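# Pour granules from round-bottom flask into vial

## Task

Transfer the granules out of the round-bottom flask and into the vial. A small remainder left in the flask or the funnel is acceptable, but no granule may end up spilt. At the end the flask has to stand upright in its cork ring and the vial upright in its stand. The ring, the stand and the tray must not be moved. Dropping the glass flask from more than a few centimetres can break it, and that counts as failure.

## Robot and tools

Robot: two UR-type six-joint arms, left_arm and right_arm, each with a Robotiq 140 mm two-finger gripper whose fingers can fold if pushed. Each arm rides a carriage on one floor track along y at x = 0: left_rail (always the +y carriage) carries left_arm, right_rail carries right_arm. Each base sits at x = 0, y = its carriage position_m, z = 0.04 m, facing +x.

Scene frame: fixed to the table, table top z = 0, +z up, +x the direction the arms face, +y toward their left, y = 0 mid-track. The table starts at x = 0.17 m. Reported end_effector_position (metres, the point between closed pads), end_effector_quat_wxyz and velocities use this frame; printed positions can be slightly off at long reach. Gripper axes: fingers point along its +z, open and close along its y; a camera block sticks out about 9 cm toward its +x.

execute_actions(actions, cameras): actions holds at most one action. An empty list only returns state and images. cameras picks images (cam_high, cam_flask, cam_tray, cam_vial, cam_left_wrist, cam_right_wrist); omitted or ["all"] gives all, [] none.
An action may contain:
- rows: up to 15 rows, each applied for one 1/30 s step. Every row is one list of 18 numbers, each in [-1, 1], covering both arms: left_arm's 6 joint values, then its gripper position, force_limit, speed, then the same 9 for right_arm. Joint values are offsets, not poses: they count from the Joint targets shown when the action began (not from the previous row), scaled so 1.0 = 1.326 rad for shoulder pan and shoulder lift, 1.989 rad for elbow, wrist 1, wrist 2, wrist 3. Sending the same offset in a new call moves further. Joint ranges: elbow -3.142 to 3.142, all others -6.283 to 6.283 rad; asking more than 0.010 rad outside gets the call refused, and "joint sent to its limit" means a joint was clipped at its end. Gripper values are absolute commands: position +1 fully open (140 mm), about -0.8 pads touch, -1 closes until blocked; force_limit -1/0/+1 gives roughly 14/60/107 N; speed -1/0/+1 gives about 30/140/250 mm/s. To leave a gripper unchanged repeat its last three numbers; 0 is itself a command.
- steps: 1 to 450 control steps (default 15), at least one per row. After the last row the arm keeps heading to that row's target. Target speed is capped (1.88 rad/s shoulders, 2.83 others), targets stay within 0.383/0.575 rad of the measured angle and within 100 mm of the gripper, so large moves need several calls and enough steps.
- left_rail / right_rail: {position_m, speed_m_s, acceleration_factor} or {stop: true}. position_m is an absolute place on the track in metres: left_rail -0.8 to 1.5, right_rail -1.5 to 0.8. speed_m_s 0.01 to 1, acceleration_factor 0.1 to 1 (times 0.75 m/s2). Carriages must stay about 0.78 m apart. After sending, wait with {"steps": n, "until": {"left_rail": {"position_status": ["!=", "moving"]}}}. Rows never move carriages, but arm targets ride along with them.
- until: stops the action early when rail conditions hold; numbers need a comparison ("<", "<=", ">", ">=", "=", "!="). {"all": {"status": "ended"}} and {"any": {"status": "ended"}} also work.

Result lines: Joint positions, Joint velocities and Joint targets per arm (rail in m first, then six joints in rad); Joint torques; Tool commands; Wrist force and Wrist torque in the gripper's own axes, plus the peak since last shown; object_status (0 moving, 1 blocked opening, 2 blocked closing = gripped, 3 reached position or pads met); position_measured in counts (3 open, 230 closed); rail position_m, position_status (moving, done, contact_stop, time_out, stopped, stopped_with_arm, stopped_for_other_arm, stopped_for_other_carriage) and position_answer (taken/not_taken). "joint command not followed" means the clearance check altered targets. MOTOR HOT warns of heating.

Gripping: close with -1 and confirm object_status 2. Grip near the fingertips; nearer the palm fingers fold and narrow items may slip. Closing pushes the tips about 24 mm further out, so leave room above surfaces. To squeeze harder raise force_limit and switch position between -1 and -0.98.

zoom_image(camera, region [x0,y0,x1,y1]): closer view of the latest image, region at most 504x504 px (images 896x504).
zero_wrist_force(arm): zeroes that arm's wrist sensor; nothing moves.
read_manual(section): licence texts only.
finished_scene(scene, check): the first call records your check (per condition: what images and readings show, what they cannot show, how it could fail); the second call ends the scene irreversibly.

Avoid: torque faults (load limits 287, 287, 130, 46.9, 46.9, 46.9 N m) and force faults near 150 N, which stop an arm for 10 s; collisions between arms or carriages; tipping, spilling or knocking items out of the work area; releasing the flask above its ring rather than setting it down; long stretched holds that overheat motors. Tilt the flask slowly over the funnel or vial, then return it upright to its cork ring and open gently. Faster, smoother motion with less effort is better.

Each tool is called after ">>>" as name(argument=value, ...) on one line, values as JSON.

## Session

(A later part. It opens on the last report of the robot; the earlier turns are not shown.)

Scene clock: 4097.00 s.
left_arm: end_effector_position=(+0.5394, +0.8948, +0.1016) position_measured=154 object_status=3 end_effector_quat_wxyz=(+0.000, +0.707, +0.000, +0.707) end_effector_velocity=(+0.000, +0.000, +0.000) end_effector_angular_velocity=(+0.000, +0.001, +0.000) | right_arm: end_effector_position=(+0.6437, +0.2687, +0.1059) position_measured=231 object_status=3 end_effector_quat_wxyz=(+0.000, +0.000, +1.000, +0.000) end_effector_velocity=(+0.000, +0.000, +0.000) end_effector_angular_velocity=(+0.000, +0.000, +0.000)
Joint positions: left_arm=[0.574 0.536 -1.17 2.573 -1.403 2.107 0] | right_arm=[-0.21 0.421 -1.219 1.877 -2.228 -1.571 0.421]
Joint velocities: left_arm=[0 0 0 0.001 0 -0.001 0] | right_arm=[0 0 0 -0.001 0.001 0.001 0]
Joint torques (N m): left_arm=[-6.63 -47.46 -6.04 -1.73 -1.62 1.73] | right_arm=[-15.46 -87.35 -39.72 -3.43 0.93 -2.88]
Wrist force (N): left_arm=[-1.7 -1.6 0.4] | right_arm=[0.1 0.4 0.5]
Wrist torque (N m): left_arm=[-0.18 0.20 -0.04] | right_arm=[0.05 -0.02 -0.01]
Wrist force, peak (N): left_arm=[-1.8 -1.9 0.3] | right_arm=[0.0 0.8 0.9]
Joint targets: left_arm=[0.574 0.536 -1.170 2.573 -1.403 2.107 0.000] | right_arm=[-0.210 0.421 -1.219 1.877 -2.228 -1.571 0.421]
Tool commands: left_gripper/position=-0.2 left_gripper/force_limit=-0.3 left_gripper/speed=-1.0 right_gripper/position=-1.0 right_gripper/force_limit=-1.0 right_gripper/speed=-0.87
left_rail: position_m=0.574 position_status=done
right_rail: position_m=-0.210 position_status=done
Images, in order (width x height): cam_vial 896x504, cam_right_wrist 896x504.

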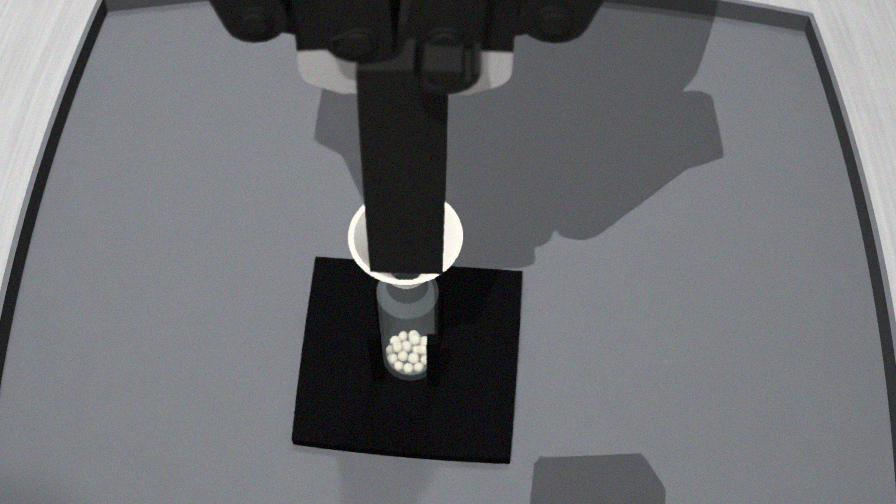

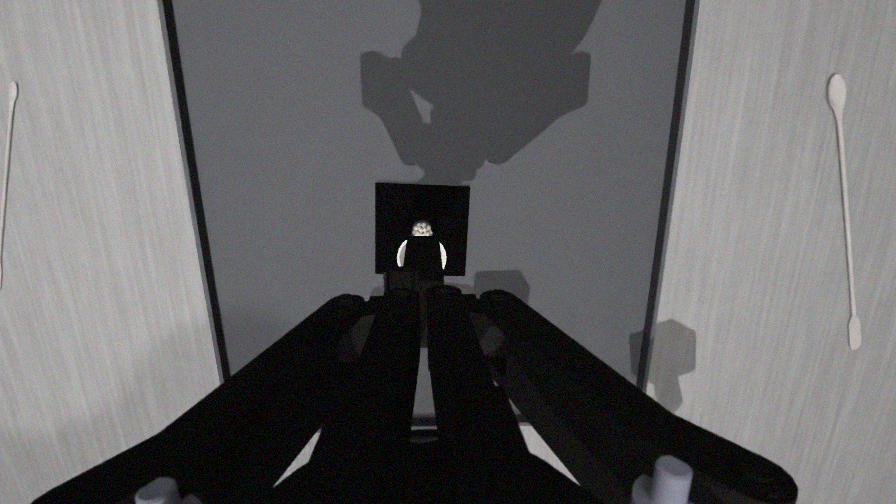

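>>> execute_actions(actions=[{"rows": [[0,0,0,0,0,0,-0.2,-0.3,-1,0,0,0,0,0,0,-0.67,-1,-1]], "steps": 14}], cameras=["cam_vial", "cam_right_wrist", "cam_tray"])

>>> zoom_image(camera="cam_vial", region=[320, 180, 500, 390])

>>> zoom_image(camera="cam_right_wrist", region=[360, 200, 490, 290])

Scene clock: 4118.67 s.
left_arm: end_effector_position=(+0.5394, +0.8948, +0.1016) position_measured=154 object_status=3 end_effector_quat_wxyz=(+0.000, +0.707, +0.000, +0.707) end_effector_velocity=(+0.000, +0.000, +0.000) end_effector_angular_velocity=(+0.000, +0.000, +0.000) | right_arm: end_effector_position=(+0.6437, +0.2687, +0.1059) position_measured=213 object_status=3 end_effector_quat_wxyz=(+0.000, +0.000, +1.000, +0.000) end_effector_velocity=(+0.000, +0.000, +0.000) end_effector_angular_velocity=(+0.001, +0.000, -0.001)
Joint positions: left_arm=[0.574 0.536 -1.17 2.573 -1.403 2.107 0] | right_arm=[-0.21 0.421 -1.219 1.877 -2.228 -1.571 0.421]
Joint velocities: left_arm=[0 -0.001 0 0 0 -0.001 0] | right_arm=[0 -0.001 -0.001 0 0 0.001 0]
Joint torques (N m): left_arm=[-6.07 -45.14 -6.23 -1.43 -1.52 1.49] | right_arm=[-14.82 -86.53 -42.63 -4.87 1.06 -3.25]
Wrist force (N): left_arm=[-1.8 -1.6 0.3] | right_arm=[-0.3 0.2 0.4]
Wrist torque (N m): left_arm=[-0.17 0.23 -0.04] | right_arm=[0.02 0.07 -0.01]
Wrist force, peak (N): left_arm=[-1.8 -1.8 0.6] | right_arm=[-0.3 0.8 0.5]
Joint targets: left_arm=[0.574 0.536 -1.170 2.573 -1.403 2.107 0.000] | right_arm=[-0.210 0.421 -1.219 1.877 -2.228 -1.571 0.421]
left_rail: position_m=0.574 position_status=done
right_rail: position_m=-0.210 position_status=done
Images, in order (width x height): cam_tray 896x504, cam_vial 896x504, cam_right_wrist 896x504.

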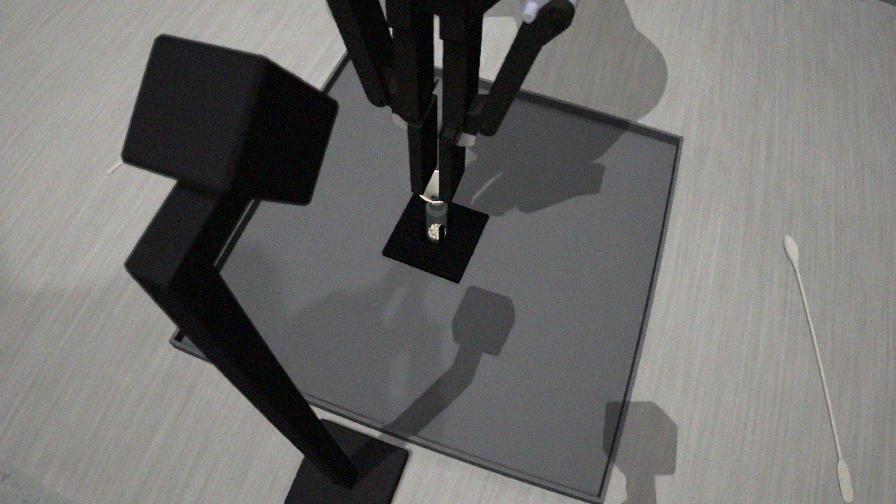

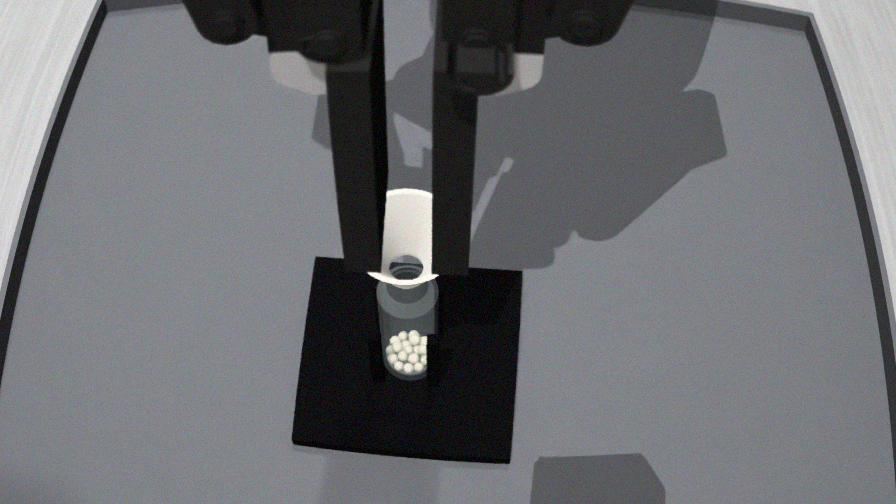

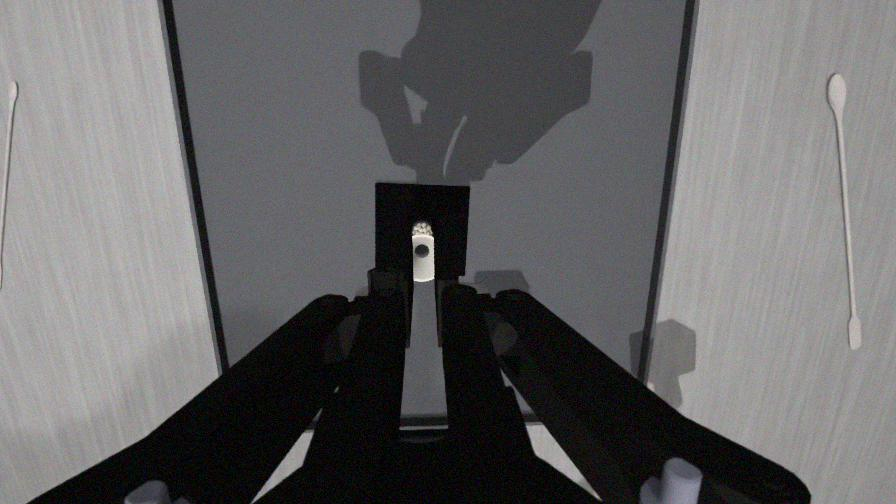

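Scaled by 2.400 from the camera's 896x504 image, which has a finer 1280x720 frame.

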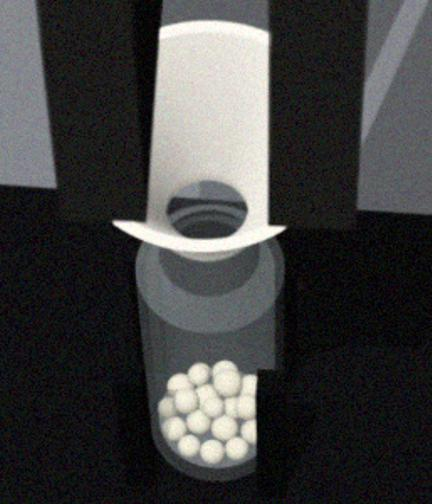

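Scaled by 3.877 from the camera's 896x504 image, which has a finer 1280x720 frame.

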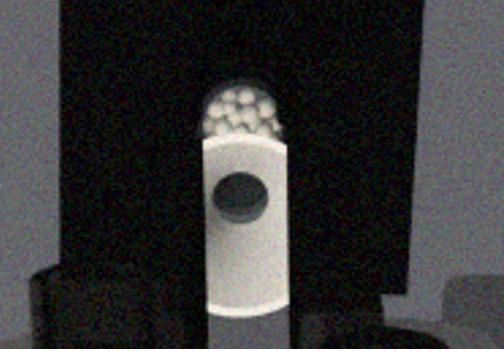

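>>> zoom_image(camera="cam_vial", region=[375, 315, 445, 385])

>>> zoom_image(camera="cam_vial", region=[330, 180, 480, 300])

>>> zoom_image(camera="cam_tray", region=[380, 160, 500, 260])

Scaled by 7.200 from the camera's 896x504 image, which has a finer 1280x720 frame.

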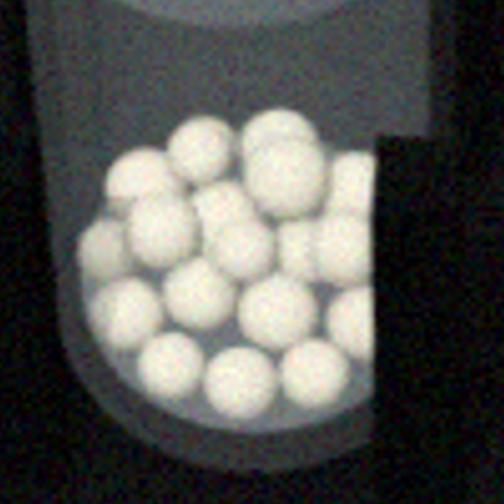

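Scaled by 3.360 from the camera's 896x504 image, which has a finer 1280x720 frame.

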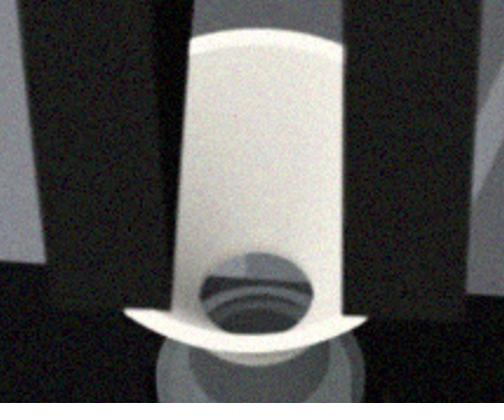

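Scaled by 4.200 from the camera's 896x504 image, which has a finer 1280x720 frame.

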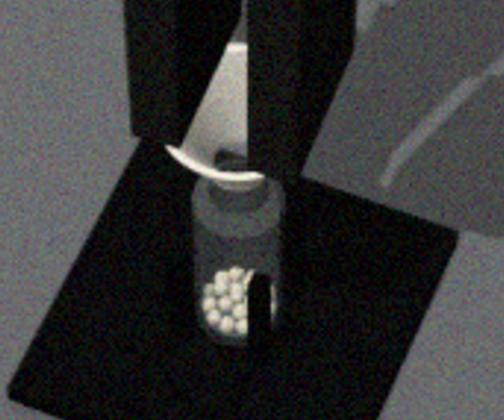

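>>> zoom_image(camera="cam_tray", region=[415, 205, 465, 255])

>>> zoom_image(camera="cam_right_wrist", region=[400, 215, 445, 260])

>>> execute_actions(actions=[], cameras=["cam_high", "cam_flask"])

Scaled by 10.080 from the camera's 896x504 image, which has a finer 1280x720 frame.

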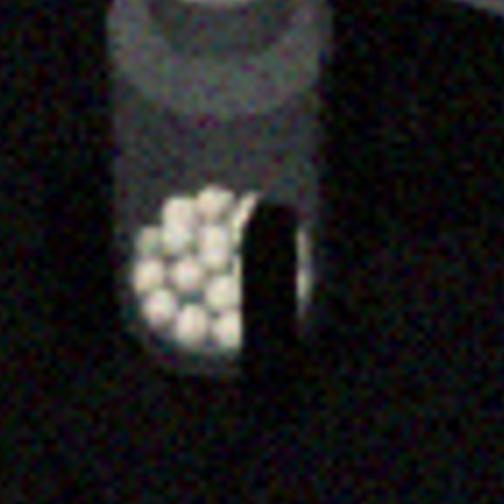

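Scaled by 11.200 from the camera's 896x504 image, which has a finer 1280x720 frame.

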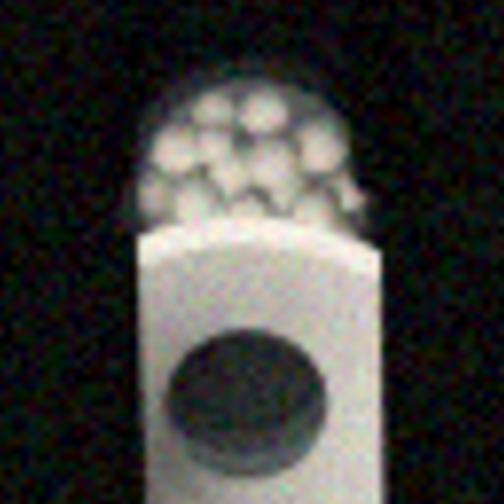

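Scene clock: 4135.53 s.
left_arm: end_effector_position=(+0.5394, +0.8948, +0.1016) position_measured=154 object_status=3 end_effector_quat_wxyz=(+0.000, +0.707, +0.000, +0.707) end_effector_velocity=(+0.000, +0.000, +0.000) end_effector_angular_velocity=(+0.000, +0.001, +0.000) | right_arm: end_effector_position=(+0.6437, +0.2687, +0.1059) position_measured=213 object_status=3 end_effector_quat_wxyz=(+0.000, +0.000, +1.000, +0.000) end_effector_velocity=(+0.000, +0.001, +0.001) end_effector_angular_velocity=(+0.002, -0.001, +0.000)
Joint positions: left_arm=[0.574 0.536 -1.17 2.573 -1.403 2.107 0] | right_arm=[-0.21 0.421 -1.219 1.877 -2.228 -1.571 0.421]
Joint velocities: left_arm=[0 0 0 0.001 0 0 0] | right_arm=[0 0 -0.001 -0.001 0 0.001 0.001]
Joint torques (N m): left_arm=[-5.39 -45.12 -6.08 -1.65 -1.49 1.66] | right_arm=[-13.56 -85.44 -42.55 -5.61 1.1 -3.25]
Wrist force (N): left_arm=[-1.9 -1.4 0.4] | right_arm=[-0.2 0.6 0.4]
Wrist torque (N m): left_arm=[-0.11 0.26 -0.05] | right_arm=[0.11 0.03 -0.01]
Wrist force, peak (N): left_arm=[-2.1 -1.7 0.5] | right_arm=[-0.2 0.7 0.8]
Joint targets: left_arm=[0.574 0.536 -1.170 2.573 -1.403 2.107 0.000] | right_arm=[-0.210 0.421 -1.219 1.877 -2.228 -1.571 0.421]
Tool commands: left_gripper/position=-0.2 left_gripper/force_limit=-0.3 left_gripper/speed=-1.0 right_gripper/position=-0.67 right_gripper/force_limit=-1.0 right_gripper/speed=-1.0
left_rail: position_m=0.574 position_status=done
right_rail: position_m=-0.210 position_status=done
Images, in order (width x height): cam_high 896x504, cam_flask 896x504.

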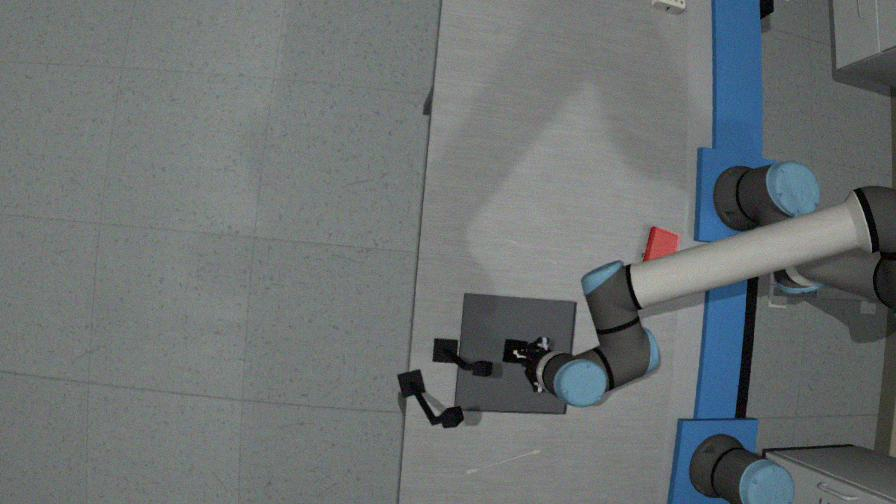

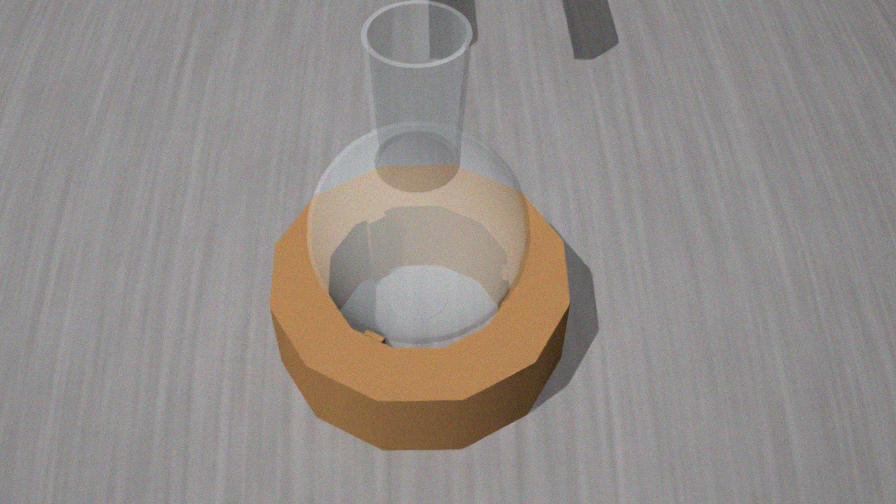

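>>> execute_actions(actions=[{"rows": [[0,0,0,0,0,0,-0.2,-0.3,-1,0,-0.000195,-0.0000928,0.000223,0,0,-0.67,-1,-1],[0,0,0,0,0,0,-0.2,-0.3,-1,0,-0.00132,-0.000628,0.001508,0,0,-0.67,-1,-1],[0,0,0,0,0,0,-0.2,-0.3,-1,0,-0.003718,-0.001768,0.004247,0,0,-0.67,-1,-1],[0,0,0,0,0,0,-0.2,-0.3,-1,0,-0.007237,-0.003441,0.008266,0,0,-0.67,-1,-1],[0,0,0,0,0,0,-0.2,-0.3,-1,0,-0.011399,-0.005421,0.01302,0,0,-0.67,-1,-1],[0,0,0,0,0,0,-0.2,-0.3,-1,0,-0.015561,-0.0074,0.017774,0,0,-0.67,-1,-1],[0,0,0,0,0,0,-0.2,-0.3,-1,0,-0.01908,-0.009073,0.021793,0,0,-0.67,-1,-1],[0,0,0,0,0,0,-0.2,-0.3,-1,0,-0.021478,-0.010213,0.024532,0,0,-0.67,-1,-1],[0,0,0,0,0,0,-0.2,-0.3,-1,0,-0.022603,-0.010748,0.025817,0,0,-0.67,-1,-1],[0,0,0,0,0,0,-0.2,-0.3,-1,0,-0.022798,-0.010841,0.02604,0,0,-0.67,-1,-1]], "steps": 15}], cameras=["cam_vial", "cam_tray", "cam_right_wrist"])

>>> zoom_image(camera="cam_vial", region=[320, 170, 500, 290])

>>> zoom_image(camera="cam_vial", region=[375, 315, 445, 385])

>>> zoom_image(camera="cam_right_wrist", region=[370, 170, 480, 290])

Scene clock: 4161.17 s.
left_arm: end_effector_position=(+0.5394, +0.8948, +0.1016) position_measured=154 object_status=3 end_effector_quat_wxyz=(+0.000, +0.707, +0.000, +0.707) end_effector_velocity=(+0.000, +0.000, +0.000) end_effector_angular_velocity=(+0.001, +0.000, +0.000) | right_arm: end_effector_position=(+0.6437, +0.2687, +0.1357) position_measured=213 object_status=3 end_effector_quat_wxyz=(+0.000, +0.000, +1.000, +0.000) end_effector_velocity=(+0.000, +0.000, +0.003) end_effector_angular_velocity=(+0.002, +0.001, -0.001)
Joint positions: left_arm=[0.574 0.536 -1.17 2.573 -1.403 2.107 0] | right_arm=[-0.21 0.421 -1.249 1.855 -2.176 -1.571 0.421]
Joint velocities: left_arm=[0 0 0 0 0 0 0.001] | right_arm=[0 0 -0.003 -0.002 0.005 0.002 0]
Joint torques (N m): left_arm=[-5.63 -46.67 -5.47 -1.52 -1.5 1.45] | right_arm=[-11.8 -89.08 -47.2 -2.27 0.57 -3.04]
Wrist force (N): left_arm=[-1.5 -1.5 0.4] | right_arm=[0.1 0.6 0.4]
Wrist torque (N m): left_arm=[-0.15 0.17 -0.05] | right_arm=[0.13 -0.06 -0.01]
Wrist force, peak (N): left_arm=[-2.1 -1.7 0.2] | right_arm=[-0.2 0.1 2.0]
Joint targets: left_arm=[0.574 0.536 -1.170 2.573 -1.403 2.107 0.000] | right_arm=[-0.210 0.421 -1.249 1.855 -2.176 -1.571 0.421]
left_rail: position_m=0.574 position_status=done
right_rail: position_m=-0.210 position_status=done
Images, in order (width x height): cam_tray 896x504, cam_vial 896x504, cam_right_wrist 896x504.

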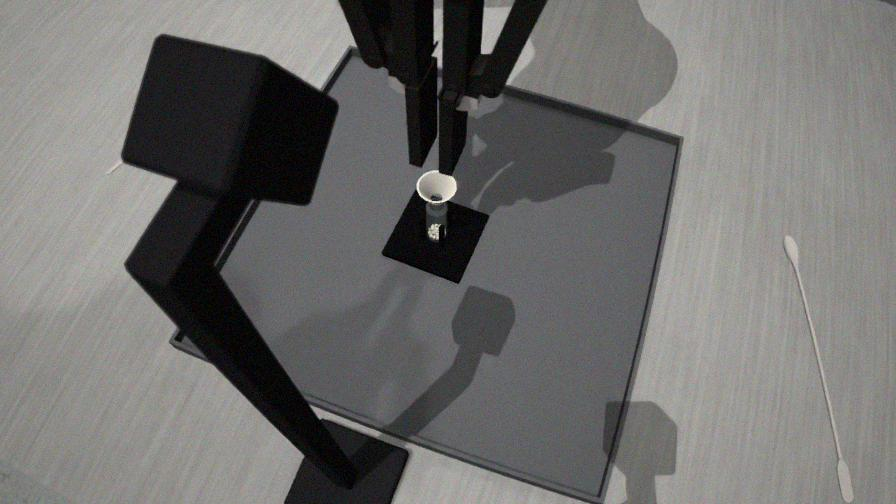

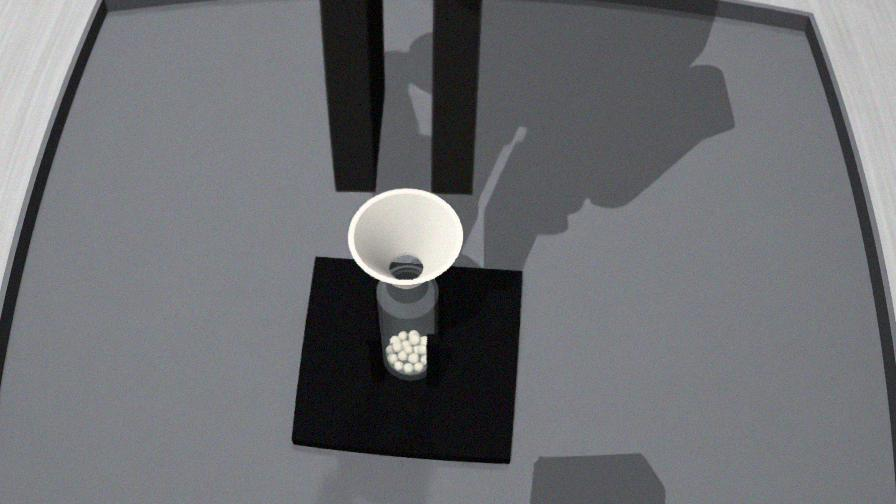

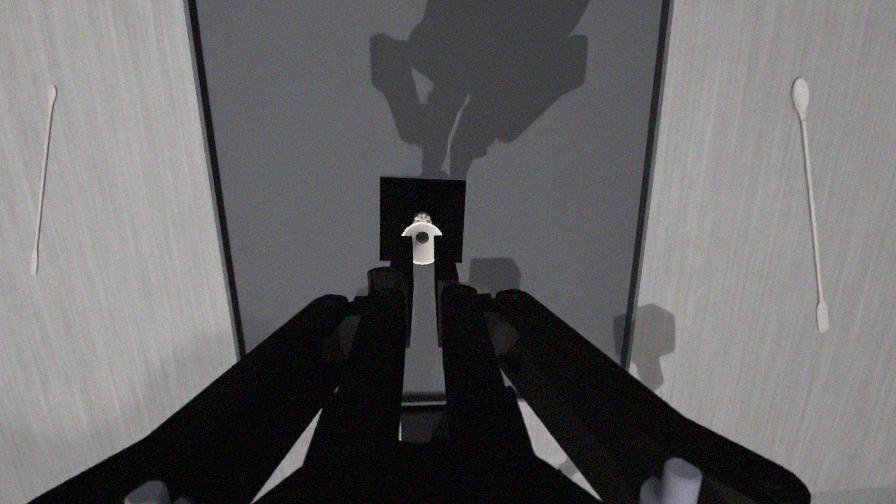

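Scaled by 2.800 from the camera's 896x504 image, which has a finer 1280x720 frame.

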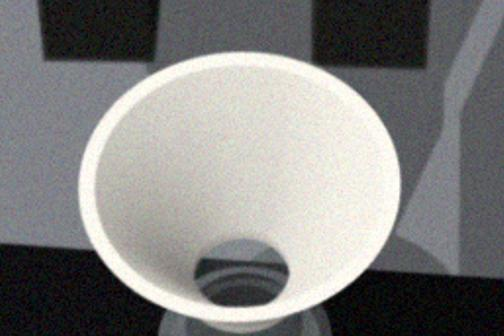

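Scaled by 7.200 from the camera's 896x504 image, which has a finer 1280x720 frame.

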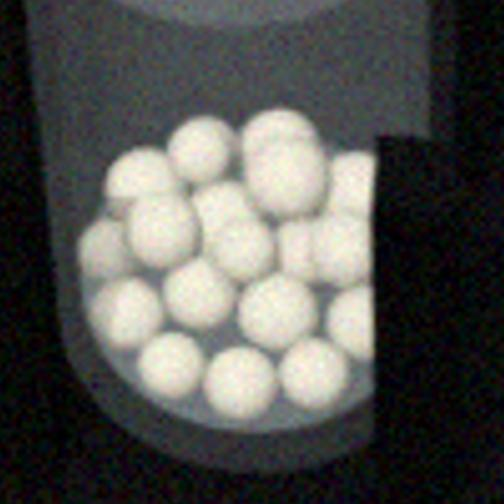

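Scaled by 4.200 from the camera's 896x504 image, which has a finer 1280x720 frame.

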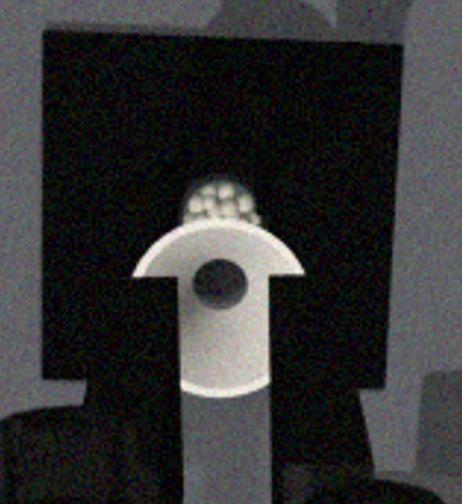

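>>> zoom_image(camera="cam_vial", region=[640, 0, 896, 230])

>>> zoom_image(camera="cam_vial", region=[440, 0, 696, 230])

>>> zoom_image(camera="cam_right_wrist", region=[440, 0, 700, 260])

Scaled by 1.969 from the camera's 896x504 image, which has a finer 1280x720 frame.

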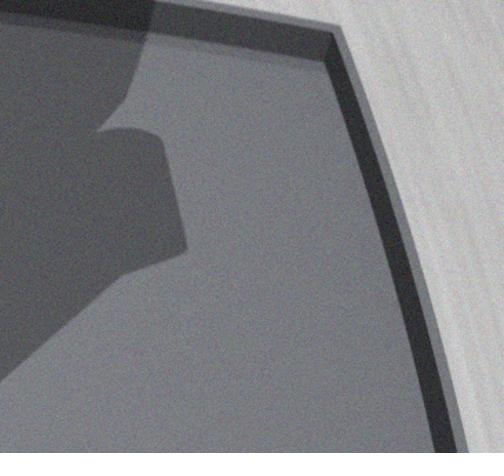

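Scaled by 1.969 from the camera's 896x504 image, which has a finer 1280x720 frame.

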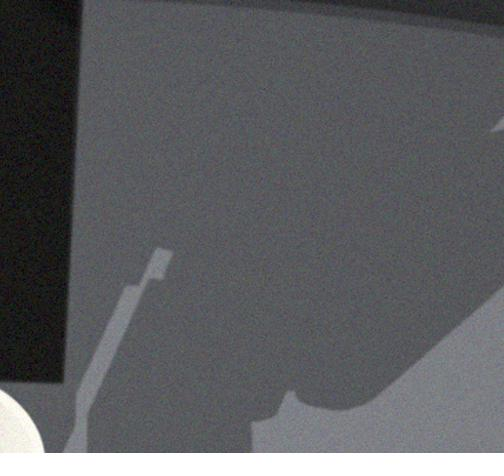

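Scaled by 1.938 from the camera's 896x504 image, which has a finer 1280x720 frame.

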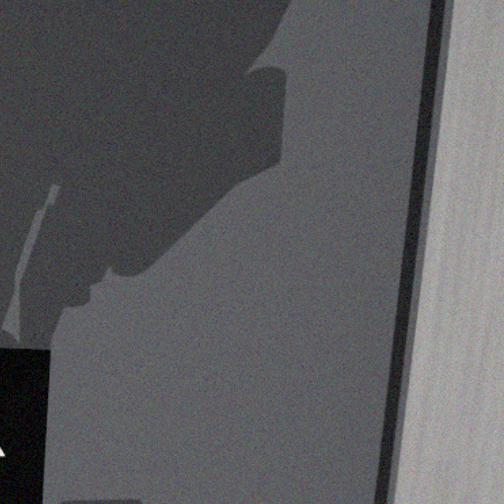

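>>> execute_actions(actions=[{"rows": [[0,0,0,0,0,0,-0.2,-0.3,-1,-0.000127,-0.000221,0.000199,-0.0000514,0,-0.0000849,-0.67,-1,-1],[0,0,0,0,0,0,-0.2,-0.3,-1,-0.000914,-0.00159,0.001429,-0.000369,0,-0.00061,-0.67,-1,-1],[0,0,0,0,0,0,-0.2,-0.3,-1,-0.002756,-0.004794,0.004308,-0.001112,0,-0.001837,-0.67,-1,-1],[0,0,0,0,0,0,-0.2,-0.3,-1,-0.005799,-0.010087,0.009064,-0.00234,0,-0.003866,-0.67,-1,-1],[0,0,0,0,0,0,-0.2,-0.3,-1,-0.009987,-0.017371,0.01561,-0.004029,0,-0.006658,-0.67,-1,-1],[0,0,0,0,0,0,-0.2,-0.3,-1,-0.015105,-0.026274,0.02361,-0.006094,0,-0.01007,-0.67,-1,-1],[0,0,0,0,0,0,-0.2,-0.3,-1,-0.020827,-0.036226,0.032553,-0.008402,0,-0.013884,-0.67,-1,-1],[0,0,0,0,0,0,-0.2,-0.3,-1,-0.026757,-0.046542,0.041823,-0.010795,0,-0.017838,-0.67,-1,-1],[0,0,0,0,0,0,-0.2,-0.3,-1,-0.032479,-0.056494,0.050766,-0.013103,0,-0.021652,-0.67,-1,-1],[0,0,0,0,0,0,-0.2,-0.3,-1,-0.037597,-0.065397,0.058766,-0.015168,0,-0.025064,-0.67,-1,-1],[0,0,0,0,0,0,-0.2,-0.3,-1,-0.041785,-0.072681,0.065312,-0.016857,0,-0.027856,-0.67,-1,-1],[0,0,0,0,0,0,-0.2,-0.3,-1,-0.044828,-0.077974,0.070068,-0.018085,0,-0.029885,-0.67,-1,-1],[0,0,0,0,0,0,-0.2,-0.3,-1,-0.04667,-0.081178,0.072947,-0.018828,0,-0.031112,-0.67,-1,-1],[0,0,0,0,0,0,-0.2,-0.3,-1,-0.047457,-0.082547,0.074177,-0.019146,0,-0.031637,-0.67,-1,-1],[0,0,0,0,0,0,-0.2,-0.3,-1,-0.047584,-0.082768,0.074376,-0.019197,0,-0.031722,-0.67,-1,-1]], "steps": 20}], cameras=["cam_vial", "cam_tray", "cam_right_wrist"])

>>> zoom_image(camera="cam_vial", region=[100, 0, 600, 280])

>>> zoom_image(camera="cam_right_wrist", region=[420, 180, 620, 300])

Scene clock: 4233.27 s.
left_arm: end_effector_position=(+0.5394, +0.8948, +0.1016) position_measured=154 object_status=3 end_effector_quat_wxyz=(+0.000, +0.707, +0.000, +0.707) end_effector_velocity=(+0.000, +0.000, +0.000) end_effector_angular_velocity=(-0.002, +0.001, +0.001) | right_arm: end_effector_position=(+0.6001, +0.2001, +0.1359) position_measured=213 object_status=3 end_effector_quat_wxyz=(+0.000, +0.000, +1.000, +0.000) end_effector_velocity=(-0.001, -0.001, +0.000) end_effector_angular_velocity=(+0.000, +0.000, +0.001)
Joint positions: left_arm=[0.574 0.536 -1.17 2.573 -1.403 2.107 0] | right_arm=[-0.21 0.358 -1.359 2.003 -2.214 -1.571 0.358]
Joint velocities: left_arm=[0 0 0 0 0 -0.001 -0.002] | right_arm=[0 0 -0.002 0.003 -0.001 -0.001 -0.001]
Joint torques (N m): left_arm=[-4.79 -45.65 -5.05 -1.65 -1.39 1.58] | right_arm=[-15.5 -79.05 -33.01 -6.69 0.9 -3.42]
Wrist force (N): left_arm=[-1.9 -1.5 0.5] | right_arm=[0.0 0.4 0.6]
Wrist torque (N m): left_arm=[-0.15 0.25 -0.05] | right_arm=[0.03 -0.02 -0.08]
Wrist force, peak (N): left_arm=[-2.2 -1.9 0.4] | right_arm=[-1.1 2.1 0.6]
Joint targets: left_arm=[0.574 0.536 -1.170 2.573 -1.403 2.107 0.000] | right_arm=[-0.210 0.357 -1.359 2.003 -2.214 -1.571 0.357]
left_rail: position_m=0.574 position_status=done
right_rail: position_m=-0.210 position_status=done
Images, in order (width x height): cam_tray 896x504, cam_vial 896x504, cam_right_wrist 896x504.

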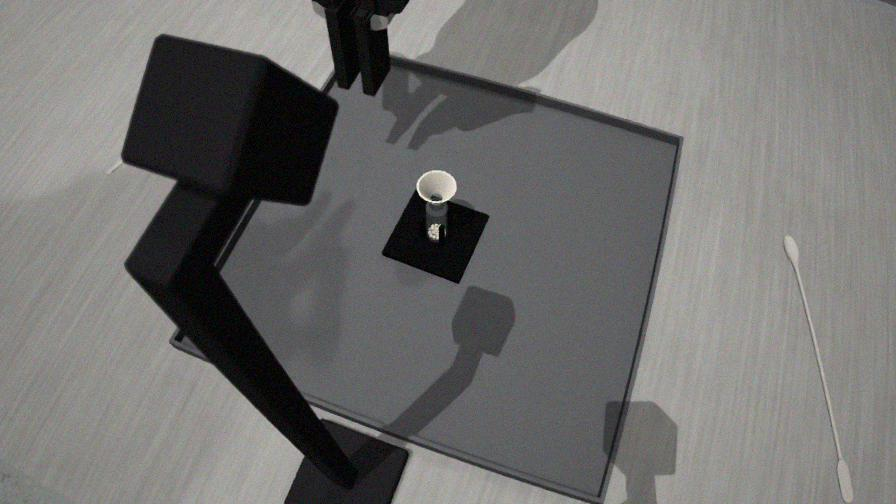

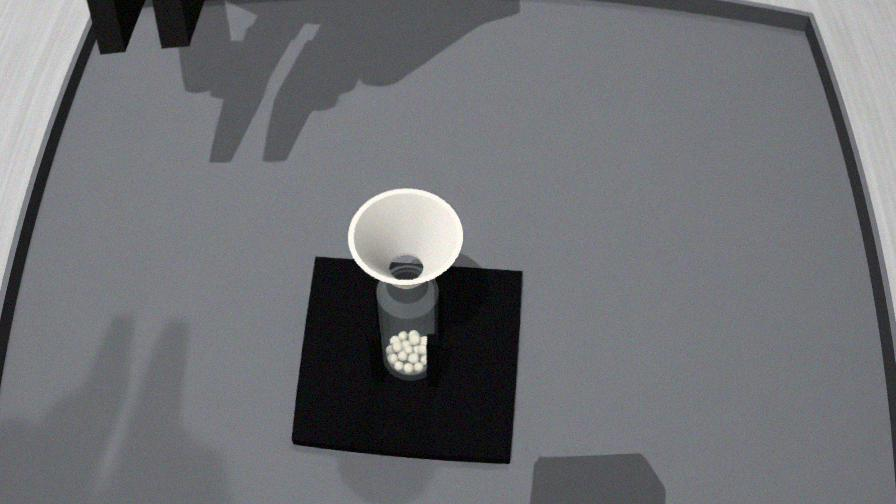

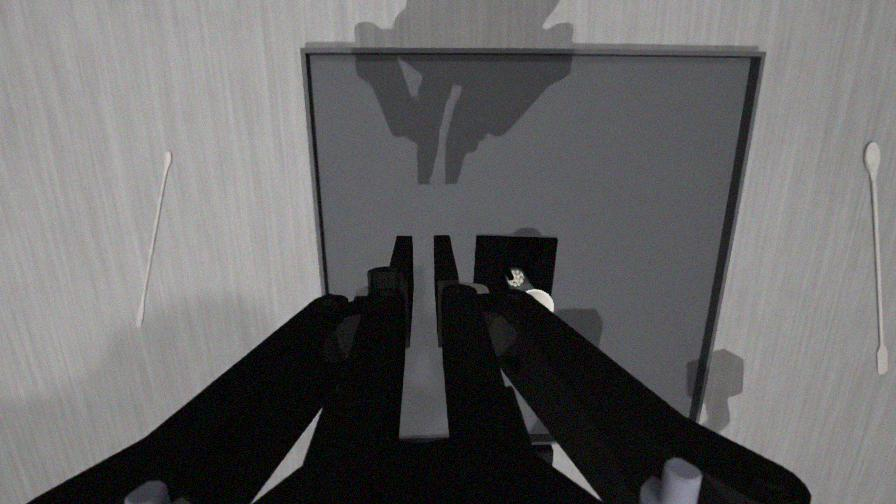

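Scaled by 1.008 from the camera's 896x504 image, which has a finer 1280x720 frame.

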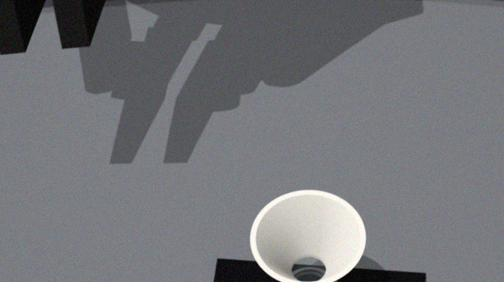

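Scaled by 2.520 from the camera's 896x504 image, which has a finer 1280x720 frame.

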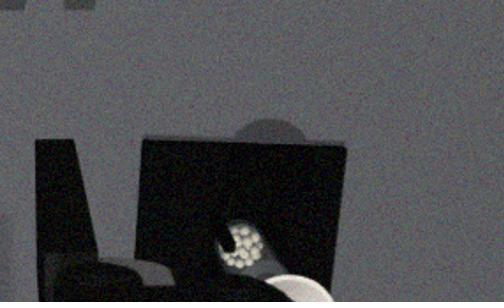

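>>> zoom_image(camera="cam_right_wrist", region=[495, 255, 545, 305])

>>> zoom_image(camera="cam_vial", region=[375, 315, 445, 385])

>>> zoom_image(camera="cam_right_wrist", region=[300, 40, 780, 300])

>>> zoom_image(camera="cam_tray", region=[180, 40, 684, 500])

Scaled by 10.080 from the camera's 896x504 image, which has a finer 1280x720 frame.

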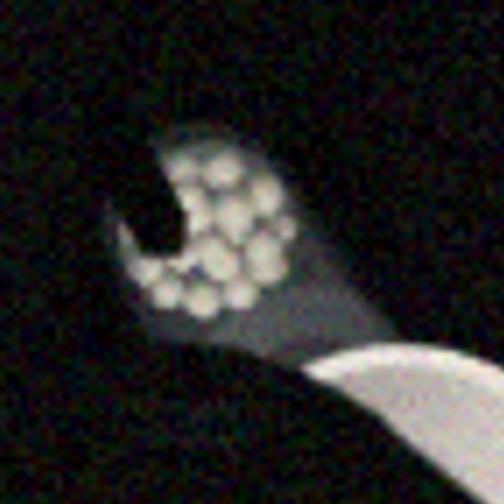

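Scaled by 7.200 from the camera's 896x504 image, which has a finer 1280x720 frame.

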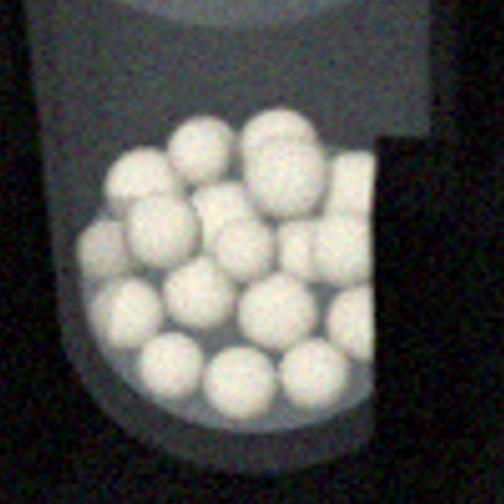

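Scaled by 1.050 from the camera's 896x504 image, which has a finer 1280x720 frame.

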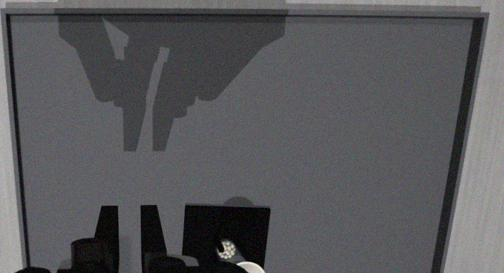

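Scaled by 1.000.

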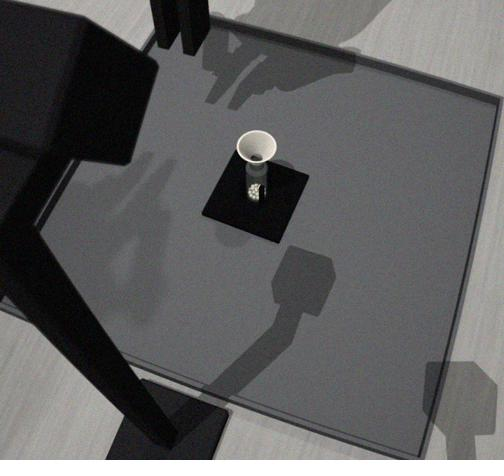

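>>> zoom_image(camera="cam_right_wrist", region=[696, 0, 896, 200])

>>> zoom_image(camera="cam_right_wrist", region=[696, 200, 896, 400])

>>> zoom_image(camera="cam_tray", region=[560, 60, 896, 300])

Scaled by 2.520 from the camera's 896x504 image, which has a finer 1280x720 frame.

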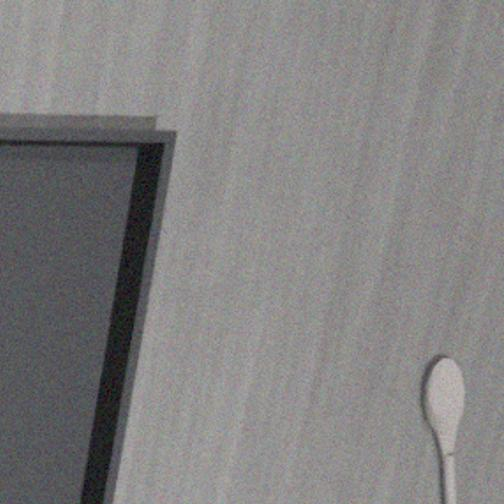

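Scaled by 2.520 from the camera's 896x504 image, which has a finer 1280x720 frame.

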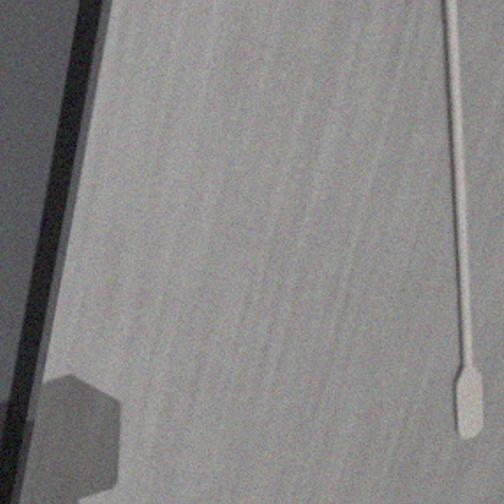

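Scaled by 1.500 from the camera's 896x504 image, which has a finer 1280x720 frame.

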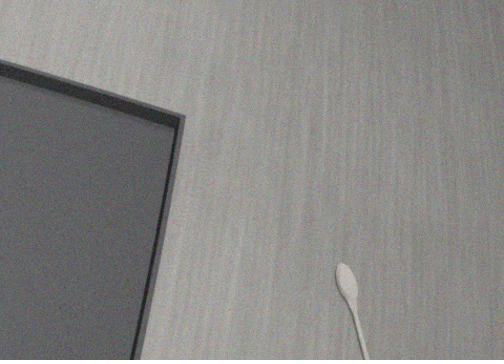

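>>> zoom_image(camera="cam_vial", region=[280, 240, 540, 480])

>>> zoom_image(camera="cam_tray", region=[370, 160, 510, 300])

>>> zoom_image(camera="cam_right_wrist", region=[300, 30, 500, 240])

>>> zoom_image(camera="cam_right_wrist", region=[500, 30, 770, 300])

Scaled by 1.938 from the camera's 896x504 image, which has a finer 1280x720 frame.

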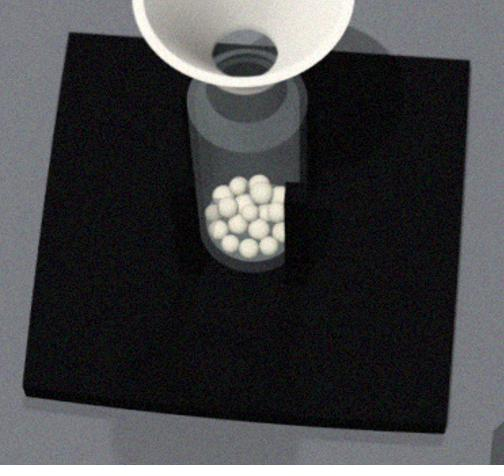

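Scaled by 3.600 from the camera's 896x504 image, which has a finer 1280x720 frame.

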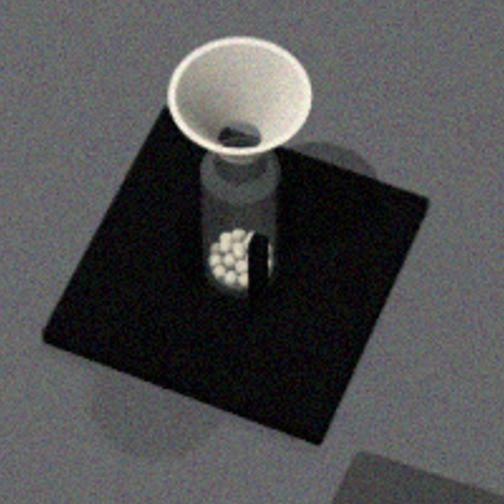

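Scaled by 2.400 from the camera's 896x504 image, which has a finer 1280x720 frame.

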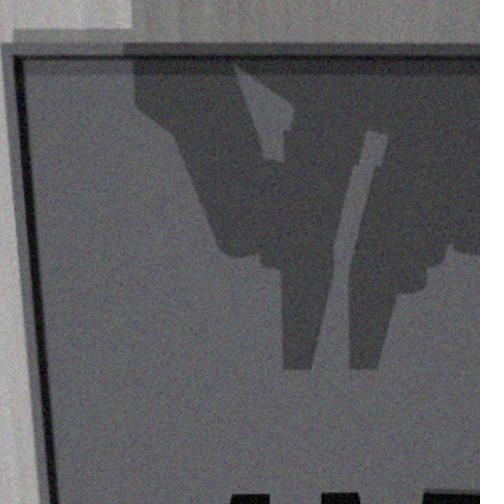

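Scaled by 1.867 from the camera's 896x504 image, which has a finer 1280x720 frame.

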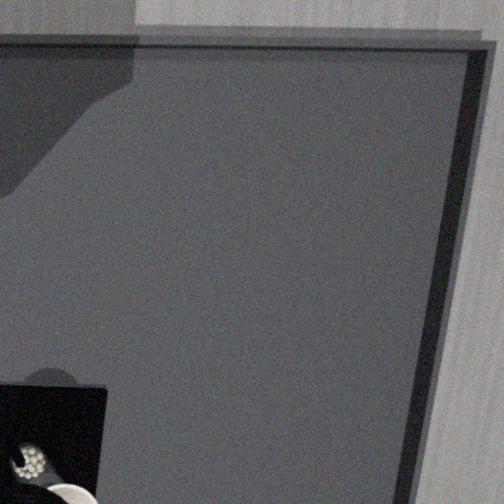

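>>> zoom_image(camera="cam_right_wrist", region=[0, 0, 320, 250])

>>> zoom_image(camera="cam_tray", region=[0, 0, 360, 200])

>>> zoom_image(camera="cam_tray", region=[600, 280, 896, 504])

>>> zoom_image(camera="cam_vial", region=[0, 200, 310, 504])

Scaled by 1.575 from the camera's 896x504 image, which has a finer 1280x720 frame.

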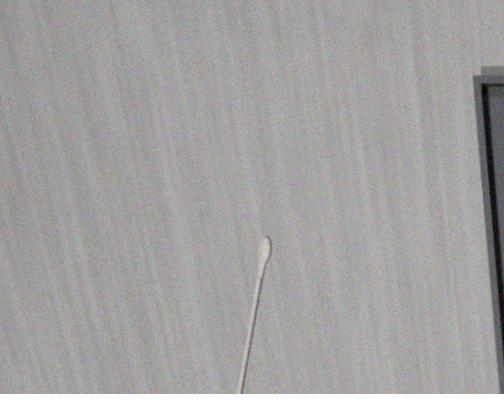

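Scaled by 1.400 from the camera's 896x504 image, which has a finer 1280x720 frame.

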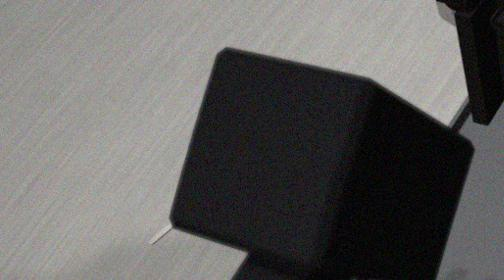

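Scaled by 1.703 from the camera's 896x504 image, which has a finer 1280x720 frame.

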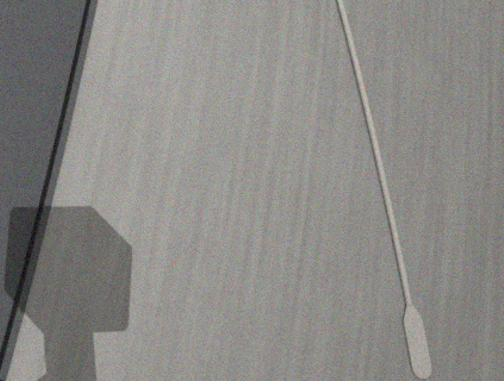

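Scaled by 1.626 from the camera's 896x504 image, which has a finer 1280x720 frame.

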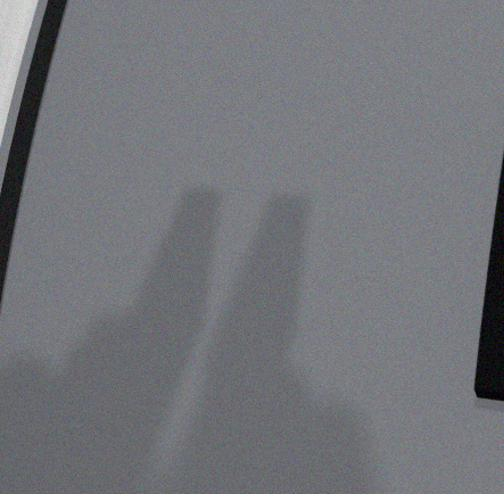

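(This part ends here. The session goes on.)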